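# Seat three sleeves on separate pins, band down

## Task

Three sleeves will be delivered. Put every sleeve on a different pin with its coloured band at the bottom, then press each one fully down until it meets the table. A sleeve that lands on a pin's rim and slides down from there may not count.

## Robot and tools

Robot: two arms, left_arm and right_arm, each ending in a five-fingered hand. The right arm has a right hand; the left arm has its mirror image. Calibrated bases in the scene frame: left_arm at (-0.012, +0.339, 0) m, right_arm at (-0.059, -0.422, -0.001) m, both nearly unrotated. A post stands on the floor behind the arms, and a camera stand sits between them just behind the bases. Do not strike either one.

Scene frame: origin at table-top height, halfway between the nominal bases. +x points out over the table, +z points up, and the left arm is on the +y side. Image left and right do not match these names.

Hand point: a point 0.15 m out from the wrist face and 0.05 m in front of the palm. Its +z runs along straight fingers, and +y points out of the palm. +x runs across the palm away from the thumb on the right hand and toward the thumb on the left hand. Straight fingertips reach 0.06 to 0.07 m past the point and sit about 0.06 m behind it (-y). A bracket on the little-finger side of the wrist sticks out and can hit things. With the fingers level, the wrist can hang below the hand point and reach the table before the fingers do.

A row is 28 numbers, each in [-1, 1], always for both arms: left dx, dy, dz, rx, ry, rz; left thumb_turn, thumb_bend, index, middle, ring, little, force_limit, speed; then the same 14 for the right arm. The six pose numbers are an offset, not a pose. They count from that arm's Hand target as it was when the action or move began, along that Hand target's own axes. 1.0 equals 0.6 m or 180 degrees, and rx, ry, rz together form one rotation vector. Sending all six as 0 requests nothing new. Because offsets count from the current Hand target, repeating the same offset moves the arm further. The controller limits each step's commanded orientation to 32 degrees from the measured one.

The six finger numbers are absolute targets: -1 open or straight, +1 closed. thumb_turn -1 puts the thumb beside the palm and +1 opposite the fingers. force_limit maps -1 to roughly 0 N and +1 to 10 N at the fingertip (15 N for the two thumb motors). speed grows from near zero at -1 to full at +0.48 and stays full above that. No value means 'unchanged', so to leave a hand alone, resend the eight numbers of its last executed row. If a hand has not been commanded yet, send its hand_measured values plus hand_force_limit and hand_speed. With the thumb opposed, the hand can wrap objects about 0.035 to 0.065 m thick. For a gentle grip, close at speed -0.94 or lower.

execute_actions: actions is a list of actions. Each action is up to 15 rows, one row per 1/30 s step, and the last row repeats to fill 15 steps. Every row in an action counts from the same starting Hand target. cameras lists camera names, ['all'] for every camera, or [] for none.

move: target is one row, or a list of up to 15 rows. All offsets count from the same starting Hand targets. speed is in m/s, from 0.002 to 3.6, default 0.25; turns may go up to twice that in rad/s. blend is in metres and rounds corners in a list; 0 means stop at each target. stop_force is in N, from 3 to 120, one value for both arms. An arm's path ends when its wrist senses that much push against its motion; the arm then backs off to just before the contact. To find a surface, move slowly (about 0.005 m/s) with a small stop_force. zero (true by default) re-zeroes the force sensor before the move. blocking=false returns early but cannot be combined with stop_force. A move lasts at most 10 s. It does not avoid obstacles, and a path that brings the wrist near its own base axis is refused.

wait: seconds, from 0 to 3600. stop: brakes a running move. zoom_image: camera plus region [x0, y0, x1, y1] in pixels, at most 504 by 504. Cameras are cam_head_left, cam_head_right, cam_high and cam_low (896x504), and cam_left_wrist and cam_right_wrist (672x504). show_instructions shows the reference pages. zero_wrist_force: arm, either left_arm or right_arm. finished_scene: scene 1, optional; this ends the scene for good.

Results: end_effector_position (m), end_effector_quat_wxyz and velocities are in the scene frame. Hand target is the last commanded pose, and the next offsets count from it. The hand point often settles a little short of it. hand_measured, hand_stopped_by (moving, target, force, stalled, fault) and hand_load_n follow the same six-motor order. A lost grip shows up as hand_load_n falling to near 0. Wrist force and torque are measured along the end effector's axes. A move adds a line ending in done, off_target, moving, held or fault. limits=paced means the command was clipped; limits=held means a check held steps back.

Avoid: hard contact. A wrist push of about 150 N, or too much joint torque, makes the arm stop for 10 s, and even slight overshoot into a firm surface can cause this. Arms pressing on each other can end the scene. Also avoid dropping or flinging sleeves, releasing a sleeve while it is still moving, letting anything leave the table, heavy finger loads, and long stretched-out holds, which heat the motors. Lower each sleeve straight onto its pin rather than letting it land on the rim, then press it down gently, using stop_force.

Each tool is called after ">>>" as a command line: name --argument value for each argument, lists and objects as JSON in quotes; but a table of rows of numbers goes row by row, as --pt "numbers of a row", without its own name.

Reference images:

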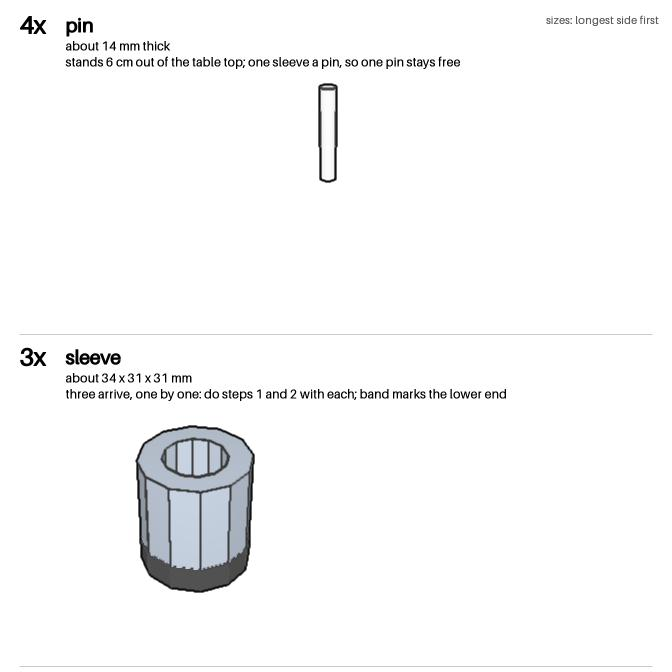

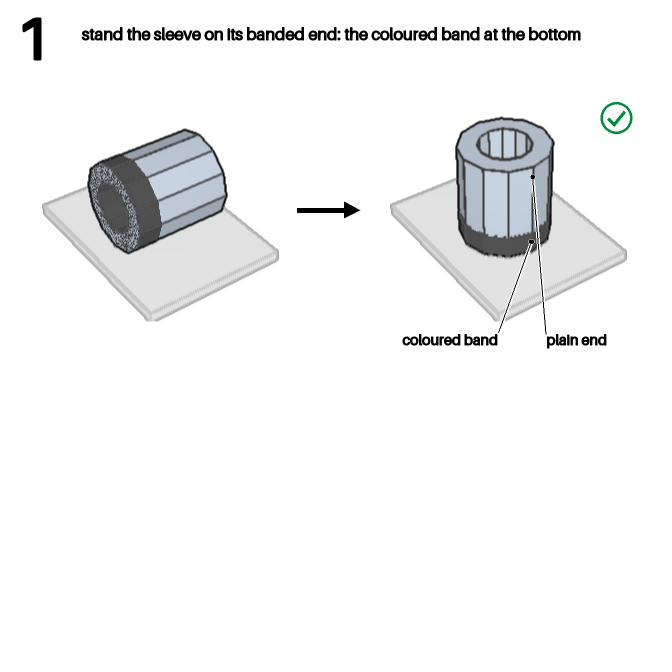

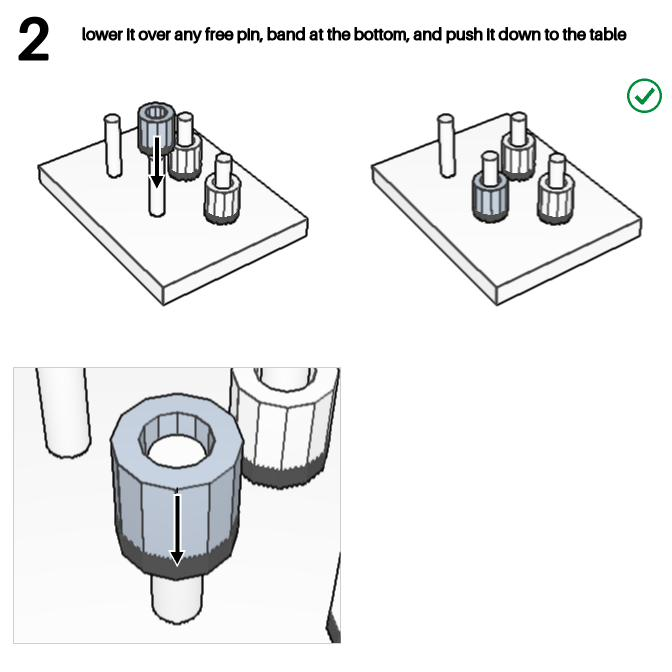

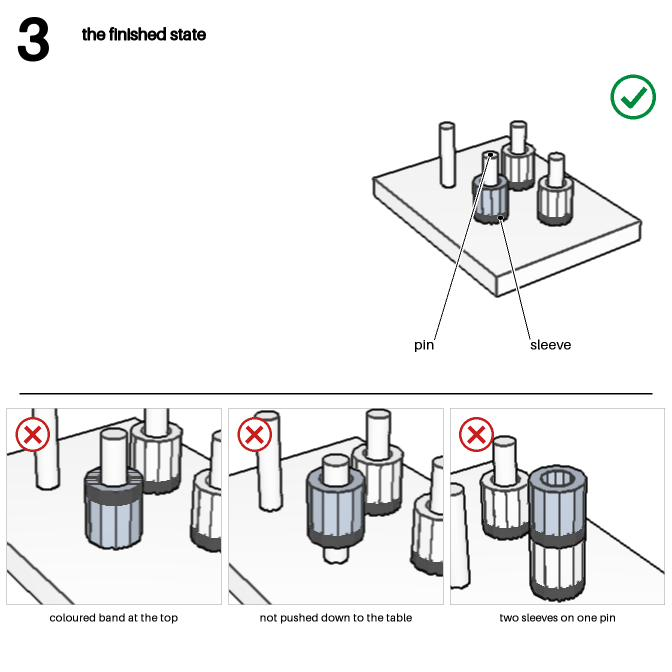

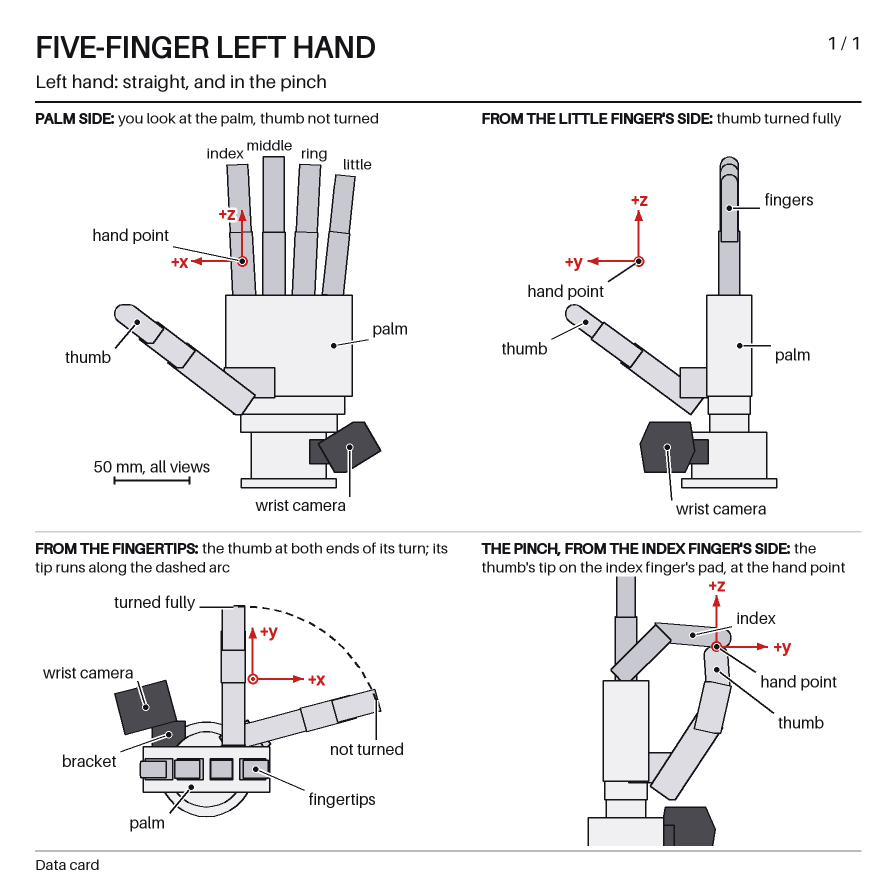

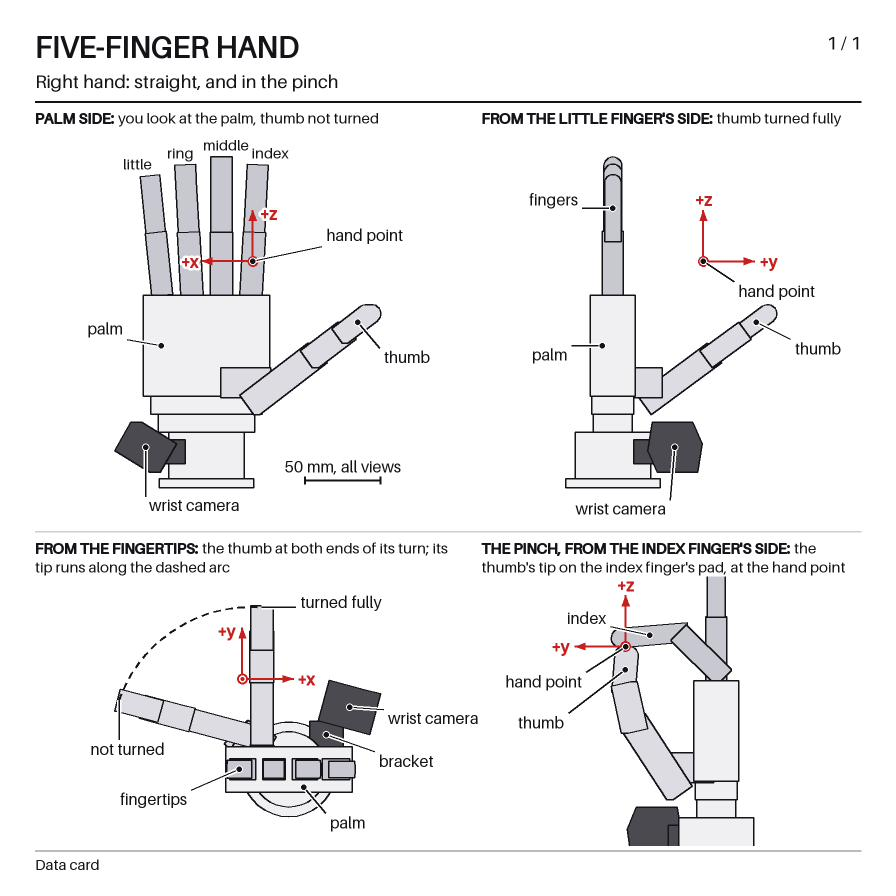

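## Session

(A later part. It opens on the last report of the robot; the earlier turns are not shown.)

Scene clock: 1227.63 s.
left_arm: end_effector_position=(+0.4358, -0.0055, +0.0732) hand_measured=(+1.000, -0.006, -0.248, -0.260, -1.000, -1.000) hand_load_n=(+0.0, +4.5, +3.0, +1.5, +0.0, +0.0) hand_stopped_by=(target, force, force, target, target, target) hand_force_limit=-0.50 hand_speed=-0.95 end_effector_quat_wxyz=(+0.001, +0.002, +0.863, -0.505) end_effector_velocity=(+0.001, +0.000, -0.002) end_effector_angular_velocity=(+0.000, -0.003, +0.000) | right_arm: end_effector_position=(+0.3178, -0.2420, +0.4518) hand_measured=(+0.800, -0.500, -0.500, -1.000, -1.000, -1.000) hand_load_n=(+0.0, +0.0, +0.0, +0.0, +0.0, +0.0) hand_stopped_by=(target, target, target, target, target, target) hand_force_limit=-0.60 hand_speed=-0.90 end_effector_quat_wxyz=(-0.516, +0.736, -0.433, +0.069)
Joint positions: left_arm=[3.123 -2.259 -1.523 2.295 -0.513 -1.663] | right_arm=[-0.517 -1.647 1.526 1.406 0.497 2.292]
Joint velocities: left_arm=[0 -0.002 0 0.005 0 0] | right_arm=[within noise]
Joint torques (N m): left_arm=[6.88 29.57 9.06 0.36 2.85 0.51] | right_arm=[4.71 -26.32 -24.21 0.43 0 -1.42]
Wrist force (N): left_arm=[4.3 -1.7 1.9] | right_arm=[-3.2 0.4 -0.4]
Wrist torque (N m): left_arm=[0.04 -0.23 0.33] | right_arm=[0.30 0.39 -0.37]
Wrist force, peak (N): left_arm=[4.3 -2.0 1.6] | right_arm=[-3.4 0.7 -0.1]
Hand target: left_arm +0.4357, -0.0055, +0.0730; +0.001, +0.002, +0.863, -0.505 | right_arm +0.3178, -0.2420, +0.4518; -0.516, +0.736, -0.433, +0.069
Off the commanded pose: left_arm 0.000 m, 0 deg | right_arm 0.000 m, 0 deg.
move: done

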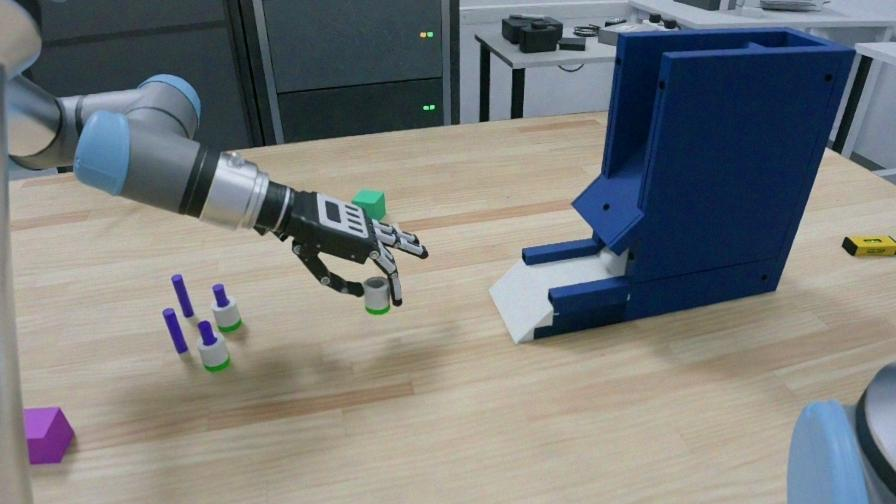

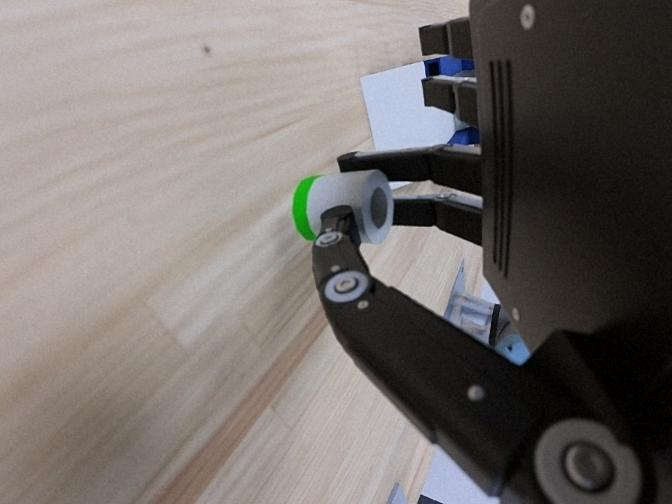

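>>> move --target '[0,-0.0799,-0.0448,0,0,0,1,0.3,-0.15,-0.26,-1,-1,-0.5,-0.95,0,0,0,0,0,0,0.8,-0.5,-0.5,-1,-1,-1,-0.6,-0.9]' --speed 0.08 --cameras '["cam_low","cam_high","cam_left_wrist","cam_head_left","cam_head_right"]'

>>> zoom_image --camera "cam_low" --region '[140, 250, 260, 390]'

>>> zoom_image --camera "cam_high" --region '[440, 180, 530, 250]'

Scene clock: 1256.00 s.
left_arm: end_effector_position=(+0.4356, -0.0055, +0.1280) hand_measured=(+1.000, -0.006, -0.248, -0.260, -1.000, -1.000) hand_load_n=(+0.5, +4.5, +2.5, +1.5, +0.0, +0.0) hand_stopped_by=(target, force, force, target, target, target) hand_force_limit=-0.50 hand_speed=-0.95 end_effector_quat_wxyz=(+0.001, +0.002, +0.863, -0.505) | right_arm: end_effector_position=(+0.3178, -0.2420, +0.4518) hand_measured=(+0.800, -0.500, -0.500, -1.000, -1.000, -1.000) hand_load_n=(-0.5, +0.0, +0.0, +0.0, +0.0, -0.5) hand_stopped_by=(target, target, target, target, target, target) hand_force_limit=-0.60 hand_speed=-0.90 end_effector_quat_wxyz=(-0.516, +0.736, -0.433, +0.069)
Joint positions: left_arm=[3.123 -2.187 -1.483 2.184 -0.513 -1.663] | right_arm=[-0.517 -1.647 1.526 1.406 0.497 2.292]
Joint torques (N m): left_arm=[-0.77 28.9 3.15 0.19 1.08 2.06] | right_arm=[4.58 -26.47 -24.4 0.46 -0.34 -1.99]
Wrist force (N): left_arm=[4.4 -1.6 1.5] | right_arm=[-3.1 0.8 -0.4]
Wrist torque (N m): left_arm=[0.08 -0.26 0.35] | right_arm=[0.37 0.40 -0.36]
Wrist force, peak (N): left_arm=[4.5 -2.0 1.5] | right_arm=[-3.7 0.7 -0.5]
Hand target: left_arm +0.4355, -0.0055, +0.1279; +0.001, +0.002, +0.863, -0.505 | right_arm +0.3178, -0.2420, +0.4518; -0.516, +0.736, -0.433, +0.069
Off the commanded pose: left_arm 0.000 m, 0 deg | right_arm 0.000 m, 0 deg.
move: done
Images, in order (width x height): cam_head_left 896x504, cam_head_right 896x504, cam_high 896x504, cam_low 896x504, cam_left_wrist 672x504.

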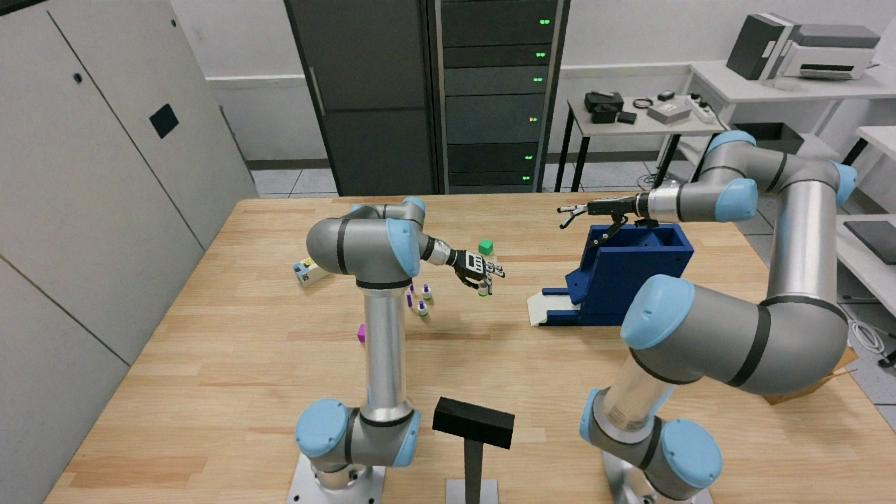

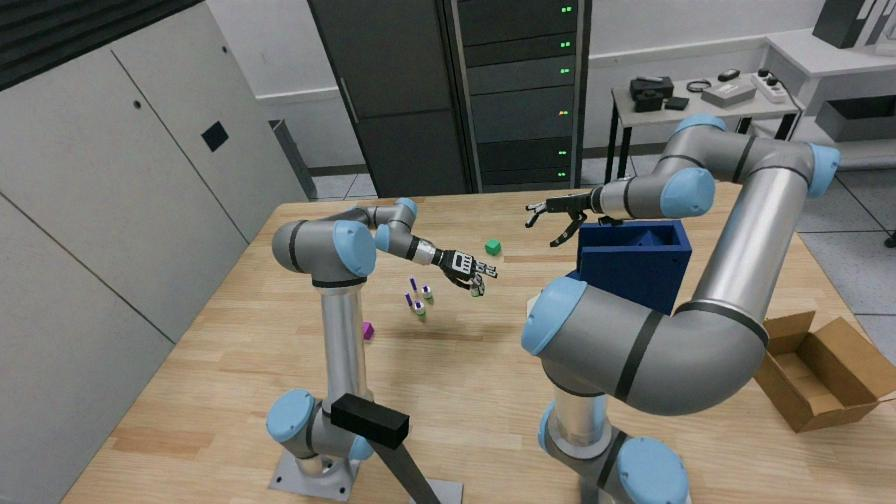

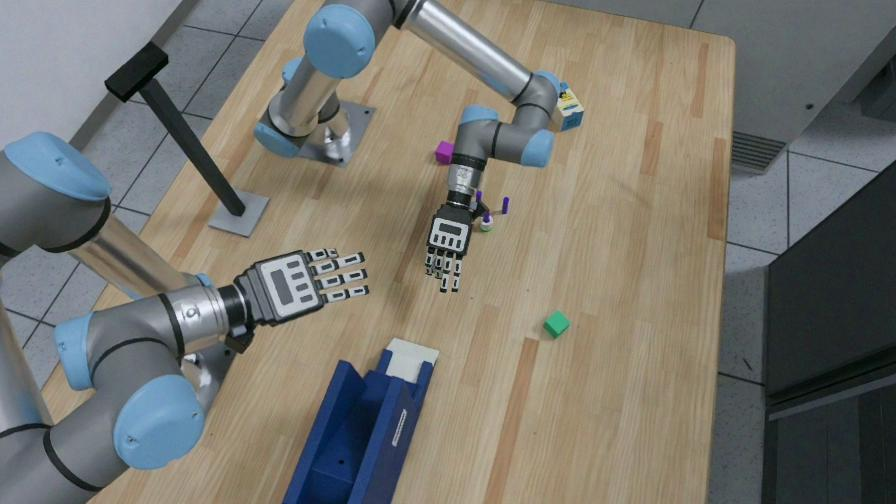

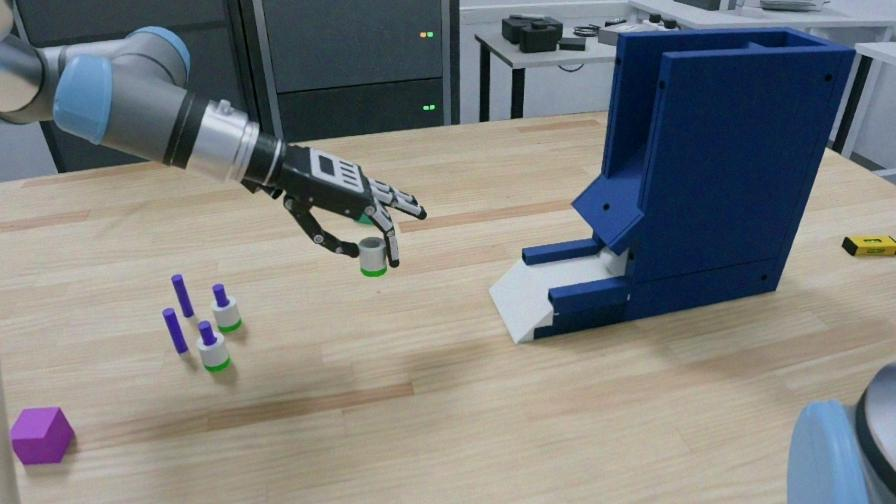

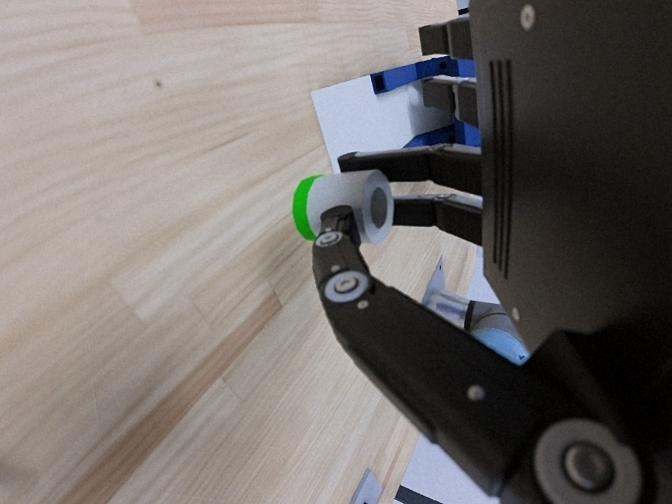

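Scaled by 3.600 from the camera's image (finer frame: 1280x720).

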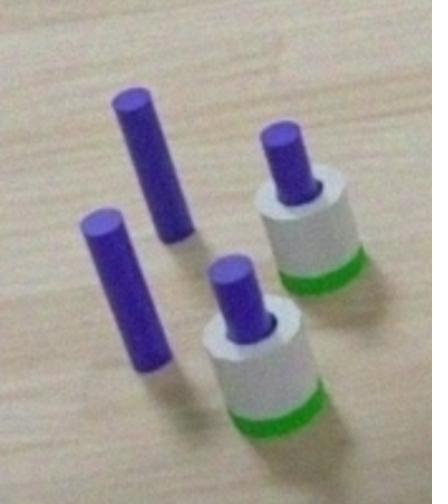

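Scaled by 5.600 from the camera's image (finer frame: 1280x720).

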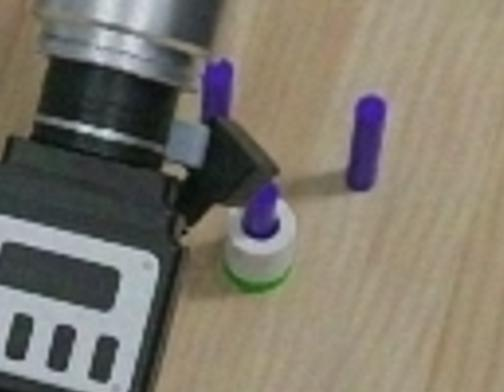

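>>> move --target '[-0.098,0.1773,-0.3162,0,-0.1453,-0.0815,1,0.3,-0.15,-0.26,-1,-1,-0.5,-0.95,0,0,0,0,0,0,0.8,-0.5,-0.5,-1,-1,-1,-0.6,-0.9]' --speed 0.15 --cameras '["cam_low","cam_high","cam_left_wrist"]'

>>> zoom_image --camera "cam_low" --region '[140, 230, 260, 370]'

>>> zoom_image --camera "cam_high" --region '[440, 170, 530, 240]'

Scene clock: 1266.70 s.
left_arm: end_effector_position=(+0.4947, +0.2118, +0.1281) hand_measured=(+1.000, -0.006, -0.248, -0.260, -1.000, -1.000) hand_load_n=(+0.0, +4.5, +3.0, +1.5, +0.0, +0.0) hand_stopped_by=(target, force, force, target, target, target) hand_force_limit=-0.50 hand_speed=-0.95 end_effector_quat_wxyz=(+0.131, -0.222, +0.834, -0.489) | right_arm: end_effector_position=(+0.3178, -0.2420, +0.4518) hand_measured=(+0.800, -0.500, -0.500, -1.000, -1.000, -1.000) hand_load_n=(+0.0, +0.0, +0.0, +0.0, +0.0, +0.0) hand_stopped_by=(target, target, target, target, target, target) hand_force_limit=-0.60 hand_speed=-0.90 end_effector_quat_wxyz=(-0.516, +0.736, -0.433, +0.069)
Joint positions: left_arm=[3.593 -2.047 -1.691 2.342 -0.518 -1.769] | right_arm=[-0.517 -1.647 1.526 1.406 0.497 2.292]
Joint torques (N m): left_arm=[2.04 23.06 25.78 -5.27 1.8 1.75] | right_arm=[4.8 -26.71 -23.84 0.61 -0.38 -2]
Wrist force (N): left_arm=[4.6 -1.9 1.6] | right_arm=[-3.2 0.5 -0.2]
Wrist torque (N m): left_arm=[0.03 -0.28 0.31] | right_arm=[0.31 0.39 -0.37]
Wrist force, peak (N): left_arm=[4.5 -2.6 2.6] | right_arm=[-3.5 0.5 -0.2]
Hand target: left_arm +0.4948, +0.2119, +0.1281; +0.131, -0.222, +0.834, -0.489 | right_arm +0.3178, -0.2420, +0.4518; -0.516, +0.736, -0.433, +0.069
Off the commanded pose: left_arm 0.000 m, 0 deg | right_arm 0.000 m, 0 deg.
move: done
Images, in order (width x height): cam_high 896x504, cam_low 896x504, cam_left_wrist 672x504.

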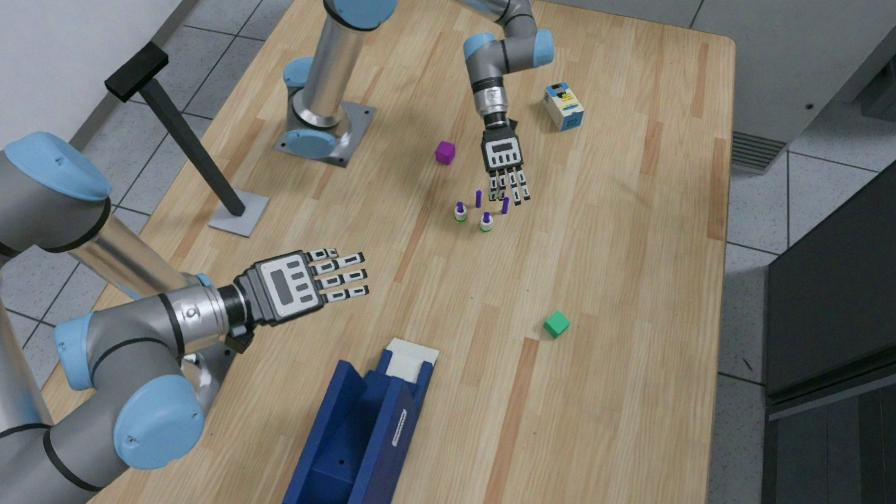

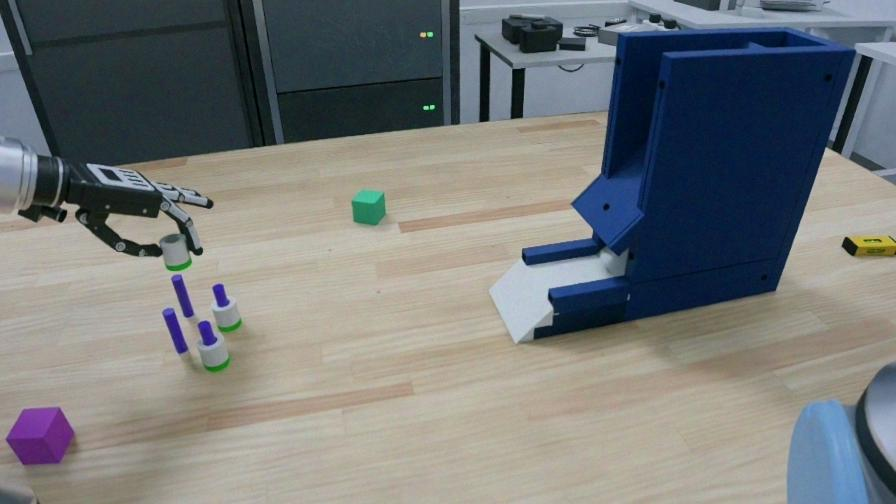

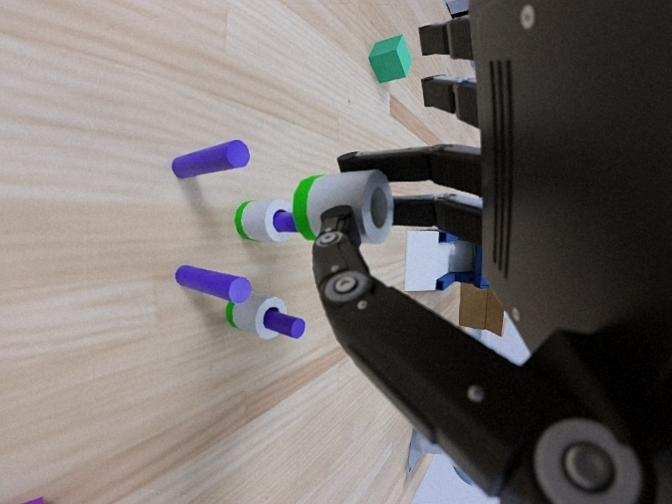

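Scaled by 3.600 from the camera's image (finer frame: 1280x720).

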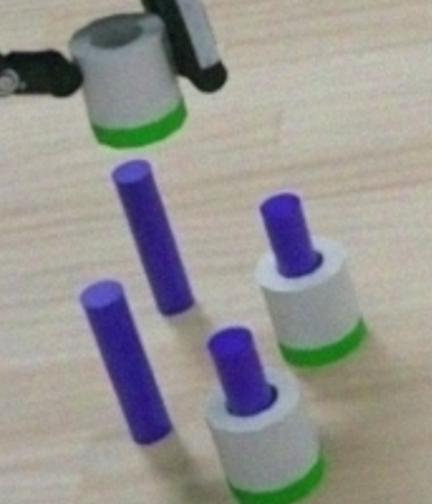

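Scaled by 5.600 from the camera's image (finer frame: 1280x720).

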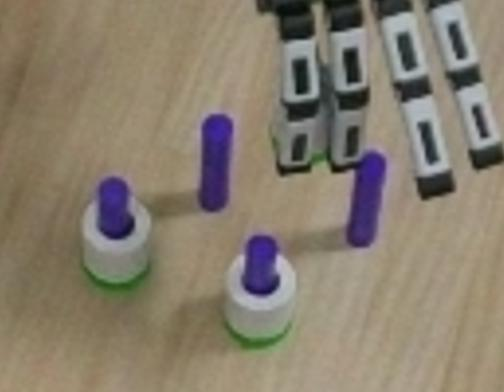

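>>> move --target '[0,0.077,0.0432,0,0,0,1,0.3,-0.15,-0.26,-1,-1,-0.5,-0.95,0,0,0,0,0,0,0.8,-0.5,-0.5,-1,-1,-1,-0.6,-0.9]' --speed 0.04 --stop_force 5 --cameras '["cam_low","cam_high"]'

>>> zoom_image --camera "cam_low" --region '[140, 230, 260, 370]'

>>> zoom_image --camera "cam_high" --region '[440, 170, 530, 240]'

Scene clock: 1272.07 s.
left_arm: end_effector_position=(+0.4950, +0.2119, +0.0751) hand_measured=(+1.000, -0.006, -0.248, -0.260, -1.000, -1.000) hand_load_n=(+0.0, +4.5, +3.0, +1.5, +0.0, +0.0) hand_stopped_by=(target, force, force, target, target, target) hand_force_limit=-0.50 hand_speed=-0.95 end_effector_quat_wxyz=(+0.131, -0.222, +0.834, -0.489) | right_arm: end_effector_position=(+0.3178, -0.2420, +0.4518) hand_measured=(+0.800, -0.500, -0.500, -1.000, -1.000, -1.000) hand_load_n=(+0.0, +0.0, +0.0, +0.0, +0.0, +0.0) hand_stopped_by=(target, target, target, target, target, target) hand_force_limit=-0.60 hand_speed=-0.90 end_effector_quat_wxyz=(-0.516, +0.736, -0.433, +0.069)
Joint positions: left_arm=[3.593 -2.124 -1.732 2.461 -0.518 -1.769] | right_arm=[-0.517 -1.647 1.526 1.406 0.497 2.292]
Joint torques (N m): left_arm=[-8.4 47.83 26.71 -5.07 0.23 -1.23] | right_arm=[4.68 -26.63 -24.3 0.44 -0.42 -2.03]
Wrist force (N): left_arm=[4.4 -2.2 1.6] | right_arm=[-3.4 0.6 -0.2]
Wrist torque (N m): left_arm=[-0.01 -0.25 0.37] | right_arm=[0.33 0.42 -0.38]
Wrist force, peak (N): left_arm=[4.9 -2.1 1.6] | right_arm=[-3.5 0.8 -0.4]
Hand target: left_arm +0.4950, +0.2119, +0.0751; +0.131, -0.222, +0.834, -0.489 | right_arm +0.3178, -0.2420, +0.4518; -0.516, +0.736, -0.433, +0.069
Off the commanded pose: left_arm 0.000 m, 0 deg | right_arm 0.000 m, 0 deg.
move: done
Images, in order (width x height): cam_high 896x504, cam_low 896x504.

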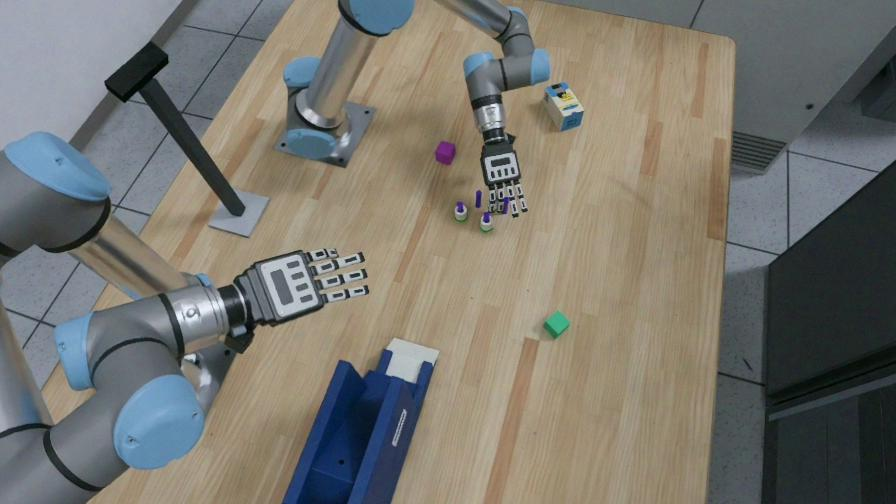

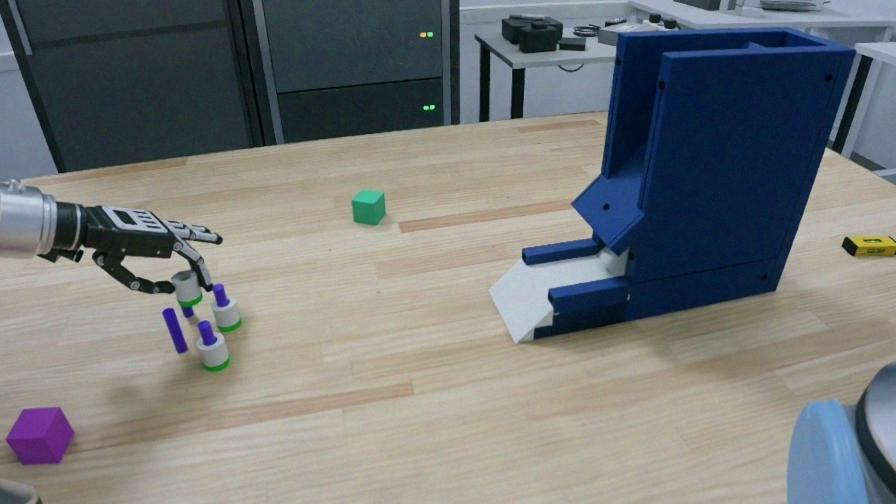

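Scaled by 3.600 from the camera's image (finer frame: 1280x720).

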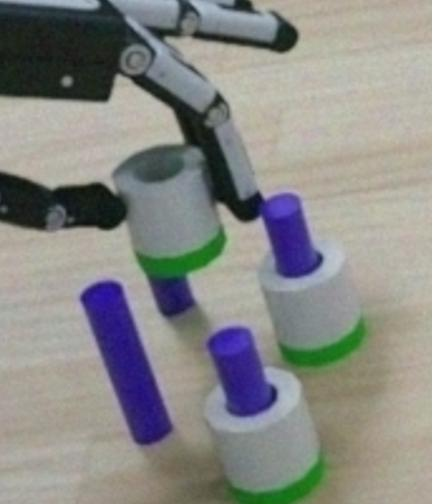

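Scaled by 5.600 from the camera's image (finer frame: 1280x720).

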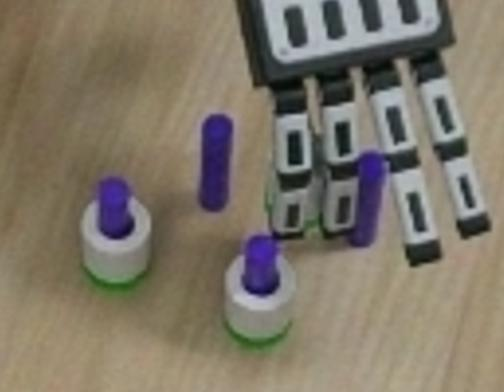

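>>> move --target '[-0.025,0,0,0,0,0,1,0.3,-0.15,-0.26,-1,-1,-0.5,-0.95,0,0,0,0,0,0,0.8,-0.5,-0.5,-1,-1,-1,-0.6,-0.9]' --speed 0.003 --stop_force 3

Scene clock: 1279.00 s.
left_arm: end_effector_position=(+0.5041, +0.2172, +0.0752) hand_measured=(+1.000, -0.006, -0.248, -0.260, -1.000, -1.000) hand_load_n=(+1.0, +4.5, +3.0, +1.5, +0.0, +0.0) hand_stopped_by=(target, force, force, target, target, target) hand_force_limit=-0.50 hand_speed=-0.95 end_effector_quat_wxyz=(+0.131, -0.222, +0.834, -0.489) | right_arm: end_effector_position=(+0.3178, -0.2420, +0.4518) hand_measured=(+0.800, -0.500, -0.500, -1.000, -1.000, -1.000) hand_load_n=(+0.0, +0.0, +0.0, +0.0, -0.5, +0.0) hand_stopped_by=(target, target, target, target, target, target) hand_force_limit=-0.60 hand_speed=-0.90 end_effector_quat_wxyz=(-0.516, +0.736, -0.433, +0.069)
Joint positions: left_arm=[3.596 -2.143 -1.699 2.443 -0.518 -1.765] | right_arm=[-0.517 -1.647 1.526 1.406 0.497 2.292]
Joint torques (N m): left_arm=[2.75 49.3 2.98 0.96 2.52 -0.82] | right_arm=[4.23 -26.81 -24.11 0.53 -0.51 -2.02]
Wrist force (N): left_arm=[7.0 -2.1 1.3] | right_arm=[-3.1 0.5 -0.2]
Wrist torque (N m): left_arm=[0.01 -0.33 0.35] | right_arm=[0.30 0.37 -0.37]
Wrist force, peak (N): left_arm=[8.0 -4.2 0.2] | right_arm=[-3.6 0.5 -0.4]
Hand target: left_arm +0.5041, +0.2171, +0.0752; +0.131, -0.222, +0.834, -0.489 (not the last commanded pose) | right_arm +0.3178, -0.2420, +0.4518; -0.516, +0.736, -0.433, +0.069
Off the commanded pose: left_arm 0.004 m, 0 deg | right_arm 0.000 m, 0 deg.
move: contact (left_arm)

>>> move --pt "0.00667 0 0 0 0 0 1 0.3 -0.15 -0.26 -1 -1 -0.5 -0.95 0 0 0 0 0 0 0.8 -0.5 -0.5 -1 -1 -1 -0.6 -0.9" --pt "0.00667 -0.00408 0.00727 0 0 0 1 0.3 -0.15 -0.26 -1 -1 -0.5 -0.95 0 0 0 0 0 0 0.8 -0.5 -0.5 -1 -1 -1 -0.6 -0.9" --speed 0.02

>>> move --target '[-0.03,0,0,0,0,0,1,0.3,-0.15,-0.26,-1,-1,-0.5,-0.95,0,0,0,0,0,0,0.8,-0.5,-0.5,-1,-1,-1,-0.6,-0.9]' --speed 0.003 --stop_force 3

>>> move --pt "0.00667 0 0 0 0 0 1 0.3 -0.15 -0.26 -1 -1 -0.5 -0.95 0 0 0 0 0 0 0.8 -0.5 -0.5 -1 -1 -1 -0.6 -0.9" --pt "0.00667 0.00815 -0.01453 0 0 0 1 0.3 -0.15 -0.26 -1 -1 -0.5 -0.95 0 0 0 0 0 0 0.8 -0.5 -0.5 -1 -1 -1 -0.6 -0.9" --speed 0.02

>>> move --target '[-0.03,0,0,0,0,0,1,0.3,-0.15,-0.26,-1,-1,-0.5,-0.95,0,0,0,0,0,0,0.8,-0.5,-0.5,-1,-1,-1,-0.6,-0.9]' --speed 0.003 --stop_force 3

Scene clock: 1284.67 s.
left_arm: end_effector_position=(+0.5033, +0.2108, +0.0752) hand_measured=(+1.000, -0.006, -0.248, -0.260, -1.000, -1.000) hand_load_n=(+0.5, +4.5, +3.0, +1.5, +0.0, +0.0) hand_stopped_by=(target, force, force, target, target, target) hand_force_limit=-0.50 hand_speed=-0.95 end_effector_quat_wxyz=(+0.132, -0.222, +0.834, -0.489) end_effector_velocity=(+0.000, +0.001, +0.000) end_effector_angular_velocity=(+0.001, -0.002, -0.001) | right_arm: end_effector_position=(+0.3178, -0.2420, +0.4518) hand_measured=(+0.800, -0.500, -0.500, -1.000, -1.000, -1.000) hand_load_n=(+0.0, +0.0, +0.0, +0.0, +0.0, +0.0) hand_stopped_by=(target, target, target, target, target, target) hand_force_limit=-0.60 hand_speed=-0.90 end_effector_quat_wxyz=(-0.516, +0.736, -0.433, +0.069)
Joint positions: left_arm=[3.583 -2.136 -1.705 2.464 -0.52 -1.789] | right_arm=[-0.517 -1.647 1.526 1.406 0.497 2.292]
Joint velocities: left_arm=[0.002 0 0 -0.003 0 0.006] | right_arm=[within noise]
Joint torques (N m): left_arm=[8.3 25.57 6.72 -5.1 1.11 1.79] | right_arm=[4.65 -26.49 -24.65 0.48 -0.5 -2.03]
Wrist force (N): left_arm=[4.4 -2.2 1.9] | right_arm=[-3.2 0.7 0.0]
Wrist torque (N m): left_arm=[-0.02 -0.23 0.34] | right_arm=[0.33 0.38 -0.36]
Wrist force, peak (N): left_arm=[7.1 -3.1 0.6] | right_arm=[-3.6 0.6 -0.2]
Hand target: left_arm +0.5031, +0.2108, +0.0752; +0.131, -0.222, +0.834, -0.489 | right_arm +0.3178, -0.2420, +0.4518; -0.516, +0.736, -0.433, +0.069
Off the commanded pose: left_arm 0.000 m, 0 deg | right_arm 0.000 m, 0 deg.
move: done

Scene clock: 1287.23 s.
left_arm: end_effector_position=(+0.5075, +0.2133, +0.0752) hand_measured=(+1.000, -0.006, -0.248, -0.260, -1.000, -1.000) hand_load_n=(+0.5, +4.5, +3.0, +1.5, +0.0, +0.0) hand_stopped_by=(target, force, force, target, target, target) hand_force_limit=-0.50 hand_speed=-0.95 end_effector_quat_wxyz=(+0.131, -0.222, +0.834, -0.489) | right_arm: end_effector_position=(+0.3178, -0.2420, +0.4518) hand_measured=(+0.800, -0.500, -0.500, -1.000, -1.000, -1.000) hand_load_n=(+0.0, +0.0, +0.0, +0.0, +0.5, +0.0) hand_stopped_by=(target, target, target, target, target, target) hand_force_limit=-0.60 hand_speed=-0.90 end_effector_quat_wxyz=(-0.516, +0.736, -0.433, +0.069)
Joint positions: left_arm=[3.585 -2.145 -1.689 2.455 -0.52 -1.787] | right_arm=[-0.517 -1.647 1.526 1.406 0.497 2.292]
Joint torques (N m): left_arm=[1.9 49.15 2.74 1.01 2.36 -0.95] | right_arm=[4.8 -26.98 -24.17 0.47 -0.55 -1.93]
Wrist force (N): left_arm=[6.7 -4.0 1.6] | right_arm=[-3.2 0.5 -0.2]
Wrist torque (N m): left_arm=[-0.07 -0.30 0.36] | right_arm=[0.32 0.38 -0.37]
Wrist force, peak (N): left_arm=[7.7 -4.5 1.5] | right_arm=[-3.5 0.7 -0.1]
Hand target: left_arm +0.5075, +0.2133, +0.0752; +0.131, -0.222, +0.834, -0.489 (not the last commanded pose) | right_arm +0.3178, -0.2420, +0.4518; -0.516, +0.736, -0.433, +0.069
Off the commanded pose: left_arm 0.013 m, 0 deg | right_arm 0.000 m, 0 deg.
move: contact (left_arm)

Scene clock: 1288.37 s.
left_arm: end_effector_position=(+0.4989, +0.2200, +0.0752) hand_measured=(+1.000, -0.006, -0.248, -0.260, -1.000, -1.000) hand_load_n=(+0.0, +4.5, +3.0, +1.5, +0.0, +0.0) hand_stopped_by=(target, force, force, target, target, target) hand_force_limit=-0.50 hand_speed=-0.95 end_effector_quat_wxyz=(+0.131, -0.222, +0.833, -0.489) | right_arm: end_effector_position=(+0.3178, -0.2420, +0.4518) hand_measured=(+0.800, -0.500, -0.500, -1.000, -1.000, -1.000) hand_load_n=(+0.0, +0.0, +0.0, +0.0, +0.0, +0.0) hand_stopped_by=(target, target, target, target, target, target) hand_force_limit=-0.60 hand_speed=-0.90 end_effector_quat_wxyz=(-0.516, +0.736, -0.433, +0.069)
Joint positions: left_arm=[3.607 -2.138 -1.715 2.434 -0.516 -1.742] | right_arm=[-0.517 -1.647 1.526 1.406 0.497 2.292]
Joint torques (N m): left_arm=[-6.6 24.77 21.97 0.59 2.1 -2.2] | right_arm=[4.72 -26.72 -24.15 0.46 -0.59 -2]
Wrist force (N): left_arm=[4.6 -2.0 1.6] | right_arm=[-3.3 0.5 -0.1]
Wrist torque (N m): left_arm=[0.01 -0.26 0.41] | right_arm=[0.31 0.41 -0.38]
Wrist force, peak (N): left_arm=[6.3 -2.9 2.2] | right_arm=[-3.4 0.5 -0.2]
Hand target: left_arm +0.4991, +0.2200, +0.0752; +0.131, -0.222, +0.834, -0.489 | right_arm +0.3178, -0.2420, +0.4518; -0.516, +0.736, -0.433, +0.069
Off the commanded pose: left_arm 0.000 m, 0 deg | right_arm 0.000 m, 0 deg.
move: done

Scene clock: 1290.47 s.
left_arm: end_effector_position=(+0.5023, +0.2218, +0.0752) hand_measured=(+1.000, -0.006, -0.248, -0.260, -1.000, -1.000) hand_load_n=(+1.0, +4.5, +3.0, +1.5, +0.0, +0.0) hand_stopped_by=(target, force, force, target, target, target) hand_force_limit=-0.50 hand_speed=-0.95 end_effector_quat_wxyz=(+0.131, -0.222, +0.834, -0.489) | right_arm: end_effector_position=(+0.3178, -0.2420, +0.4518) hand_measured=(+0.800, -0.500, -0.500, -1.000, -1.000, -1.000) hand_load_n=(+0.0, +0.5, +0.0, +0.0, +0.0, +0.0) hand_stopped_by=(target, target, target, target, target, target) hand_force_limit=-0.60 hand_speed=-0.90 end_effector_quat_wxyz=(-0.516, +0.736, -0.433, +0.069)
Joint positions: left_arm=[3.607 -2.145 -1.704 2.429 -0.516 -1.741] | right_arm=[-0.517 -1.647 1.526 1.406 0.497 2.292]
Joint torques (N m): left_arm=[2.5 50.21 3.08 0.91 0.88 -0.15] | right_arm=[3.98 -26.83 -24.5 0.55 -0.57 -1.99]
Wrist force (N): left_arm=[6.9 -1.9 1.6] | right_arm=[-3.1 0.3 -0.2]
Wrist torque (N m): left_arm=[0.01 -0.30 0.35] | right_arm=[0.28 0.38 -0.38]
Wrist force, peak (N): left_arm=[8.0 -4.2 0.3] | right_arm=[-3.5 0.6 -0.2]
Hand target: left_arm +0.5023, +0.2218, +0.0752; +0.131, -0.222, +0.834, -0.489 (not the last commanded pose) | right_arm +0.3178, -0.2420, +0.4518; -0.516, +0.736, -0.433, +0.069
Off the commanded pose: left_arm 0.014 m, 0 deg | right_arm 0.000 m, 0 deg.
move: contact (left_arm)

>>> move --pt "0.00667 0 0 0 0 0 1 0.3 -0.15 -0.26 -1 -1 -0.5 -0.95 0 0 0 0 0 0 0.8 -0.5 -0.5 -1 -1 -1 -0.6 -0.9" --pt "0.00667 -0.01092 0.01947 0 0 0 1 0.3 -0.15 -0.26 -1 -1 -0.5 -0.95 0 0 0 0 0 0 0.8 -0.5 -0.5 -1 -1 -1 -0.6 -0.9" --speed 0.02

>>> move --target '[-0.03,0,0,0,0,0,1,0.3,-0.15,-0.26,-1,-1,-0.5,-0.95,0,0,0,0,0,0,0.8,-0.5,-0.5,-1,-1,-1,-0.6,-0.9]' --speed 0.003 --stop_force 3

>>> move --pt "0.01 0 0 0 0 0 1 0.3 -0.15 -0.26 -1 -1 -0.5 -0.95 0 0 0 0 0 0 0.8 -0.5 -0.5 -1 -1 -1 -0.6 -0.9" --pt "0.01 0.01386 -0.0247 0 0 0 1 0.3 -0.15 -0.26 -1 -1 -0.5 -0.95 0 0 0 0 0 0 0.8 -0.5 -0.5 -1 -1 -1 -0.6 -0.9" --speed 0.02

>>> move --target '[-0.03,0,0,0,0,0,1,0.3,-0.15,-0.26,-1,-1,-0.5,-0.95,0,0,0,0,0,0,0.8,-0.5,-0.5,-1,-1,-1,-0.6,-0.9]' --speed 0.003 --stop_force 3

Scene clock: 1299.73 s.
left_arm: end_effector_position=(+0.5056, +0.2082, +0.0752) hand_measured=(+1.000, -0.006, -0.248, -0.260, -1.000, -1.000) hand_load_n=(+0.5, +4.5, +2.5, +1.5, +0.0, +0.0) hand_stopped_by=(target, force, force, target, target, target) hand_force_limit=-0.50 hand_speed=-0.95 end_effector_quat_wxyz=(+0.132, -0.222, +0.834, -0.489) | right_arm: end_effector_position=(+0.3178, -0.2420, +0.4518) hand_measured=(+0.800, -0.500, -0.500, -1.000, -1.000, -1.000) hand_load_n=(+0.0, +0.0, +0.0, +0.0, +0.0, +0.0) hand_stopped_by=(target, target, target, target, target, target) hand_force_limit=-0.60 hand_speed=-0.90 end_effector_quat_wxyz=(-0.516, +0.736, -0.433, +0.069)
Joint positions: left_arm=[3.575 -2.138 -1.698 2.471 -0.522 -1.805] | right_arm=[-0.517 -1.647 1.526 1.406 0.497 2.292]
Joint torques (N m): left_arm=[8.05 29.16 5.93 -4.91 1.01 1.79] | right_arm=[4.43 -26.46 -24.47 0.5 -0.68 -1.96]
Wrist force (N): left_arm=[4.3 -2.0 1.8] | right_arm=[-3.0 0.6 -0.3]
Wrist torque (N m): left_arm=[0.00 -0.23 0.34] | right_arm=[0.33 0.37 -0.36]
Wrist force, peak (N): left_arm=[6.9 -3.3 0.4] | right_arm=[-3.6 0.7 -0.4]
Hand target: left_arm +0.5055, +0.2082, +0.0752; +0.131, -0.222, +0.834, -0.489 | right_arm +0.3178, -0.2420, +0.4518; -0.516, +0.736, -0.433, +0.069
Off the commanded pose: left_arm 0.000 m, 0 deg | right_arm 0.000 m, 0 deg.
move: done

Scene clock: 1302.57 s.
left_arm: end_effector_position=(+0.5105, +0.2111, +0.0752) hand_measured=(+1.000, -0.006, -0.248, -0.260, -1.000, -1.000) hand_load_n=(+1.0, +4.5, +3.5, +1.5, +0.0, +0.0) hand_stopped_by=(target, force, force, target, target, target) hand_force_limit=-0.50 hand_speed=-0.95 end_effector_quat_wxyz=(+0.131, -0.222, +0.834, -0.489) | right_arm: end_effector_position=(+0.3178, -0.2420, +0.4518) hand_measured=(+0.800, -0.500, -0.500, -1.000, -1.000, -1.000) hand_load_n=(+0.0, +0.0, +0.0, +0.0, +0.0, +0.0) hand_stopped_by=(target, target, target, target, target, target) hand_force_limit=-0.60 hand_speed=-0.90 end_effector_quat_wxyz=(-0.516, +0.736, -0.433, +0.069)
Joint positions: left_arm=[3.577 -2.148 -1.68 2.461 -0.521 -1.801] | right_arm=[-0.517 -1.647 1.526 1.406 0.497 2.292]
Joint torques (N m): left_arm=[1.72 49.37 3.3 1.01 1.7 -1.12] | right_arm=[4.76 -26.5 -24.8 0.48 -0.71 -2.03]
Wrist force (N): left_arm=[7.0 -3.2 2.5] | right_arm=[-3.1 1.0 -0.4]
Wrist torque (N m): left_arm=[-0.05 -0.29 0.35] | right_arm=[0.40 0.39 -0.35]
Wrist force, peak (N): left_arm=[8.0 -4.7 1.7] | right_arm=[-3.5 0.6 -0.2]
Hand target: left_arm +0.5105, +0.2111, +0.0752; +0.131, -0.222, +0.834, -0.489 (not the last commanded pose) | right_arm +0.3178, -0.2420, +0.4518; -0.516, +0.736, -0.433, +0.069
Off the commanded pose: left_arm 0.012 m, 0 deg | right_arm 0.000 m, 0 deg.
move: contact (left_arm)

Scene clock: 1304.13 s.
left_arm: end_effector_position=(+0.4967, +0.2229, +0.0752) hand_measured=(+1.000, -0.006, -0.248, -0.260, -1.000, -1.000) hand_load_n=(+0.0, +4.5, +3.0, +1.5, +0.0, +0.0) hand_stopped_by=(target, force, force, target, target, target) hand_force_limit=-0.50 hand_speed=-0.95 end_effector_quat_wxyz=(+0.131, -0.222, +0.833, -0.489) end_effector_velocity=(+0.000, +0.000, +0.000) end_effector_angular_velocity=(+0.000, +0.002, +0.002) | right_arm: end_effector_position=(+0.3178, -0.2420, +0.4518) hand_measured=(+0.800, -0.500, -0.500, -1.000, -1.000, -1.000) hand_load_n=(+0.0, +0.0, +0.0, +0.0, +0.0, +0.0) hand_stopped_by=(target, target, target, target, target, target) hand_force_limit=-0.60 hand_speed=-0.90 end_effector_quat_wxyz=(-0.516, +0.736, -0.433, +0.069)
Joint positions: left_arm=[3.615 -2.137 -1.722 2.425 -0.515 -1.726] | right_arm=[-0.517 -1.647 1.526 1.406 0.497 2.292]
Joint velocities: left_arm=[0 0 0 0.002 -0.001 -0.005] | right_arm=[within noise]
Joint torques (N m): left_arm=[-8.54 25.98 21.85 0.57 2.37 -2.16] | right_arm=[4.49 -26.93 -23.88 0.52 -0.73 -1.99]
Wrist force (N): left_arm=[4.7 -2.1 1.7] | right_arm=[-3.3 0.6 -0.5]
Wrist torque (N m): left_arm=[0.00 -0.27 0.43] | right_arm=[0.34 0.41 -0.37]
Wrist force, peak (N): left_arm=[6.9 -3.9 1.9] | right_arm=[-3.5 0.5 -0.3]
Hand target: left_arm +0.4969, +0.2229, +0.0752; +0.131, -0.222, +0.834, -0.489 | right_arm +0.3178, -0.2420, +0.4518; -0.516, +0.736, -0.433, +0.069
Off the commanded pose: left_arm 0.000 m, 0 deg | right_arm 0.000 m, 0 deg.
move: done

Scene clock: 1306.60 s.
left_arm: end_effector_position=(+0.5010, +0.2252, +0.0752) hand_measured=(+1.000, -0.006, -0.248, -0.260, -1.000, -1.000) hand_load_n=(+0.5, +4.5, +3.0, +1.5, +0.0, +0.0) hand_stopped_by=(target, force, force, target, target, target) hand_force_limit=-0.50 hand_speed=-0.95 end_effector_quat_wxyz=(+0.131, -0.222, +0.834, -0.489) | right_arm: end_effector_position=(+0.3178, -0.2420, +0.4518) hand_measured=(+0.800, -0.500, -0.500, -1.000, -1.000, -1.000) hand_load_n=(+0.0, +0.0, +0.0, +0.0, -0.5, +0.0) hand_stopped_by=(target, target, target, target, target, target) hand_force_limit=-0.60 hand_speed=-0.90 end_effector_quat_wxyz=(-0.516, +0.736, -0.433, +0.069)
Joint positions: left_arm=[3.616 -2.146 -1.707 2.418 -0.515 -1.724] | right_arm=[-0.517 -1.647 1.526 1.406 0.497 2.292]
Joint torques (N m): left_arm=[3.44 49.51 3.57 0.82 1.84 -0.18] | right_arm=[4.65 -27.54 -24.75 0.44 -0.72 -1.97]
Wrist force (N): left_arm=[6.6 -2.6 0.6] | right_arm=[-3.0 0.7 -0.2]
Wrist torque (N m): left_arm=[0.00 -0.29 0.35] | right_arm=[0.33 0.36 -0.35]
Wrist force, peak (N): left_arm=[8.1 -3.5 0.1] | right_arm=[-3.4 0.4 -0.4]
Hand target: left_arm +0.5010, +0.2252, +0.0752; +0.131, -0.222, +0.834, -0.489 (not the last commanded pose) | right_arm +0.3178, -0.2420, +0.4518; -0.516, +0.736, -0.433, +0.069
Off the commanded pose: left_arm 0.013 m, 0 deg | right_arm 0.000 m, 0 deg.
move: contact (left_arm)


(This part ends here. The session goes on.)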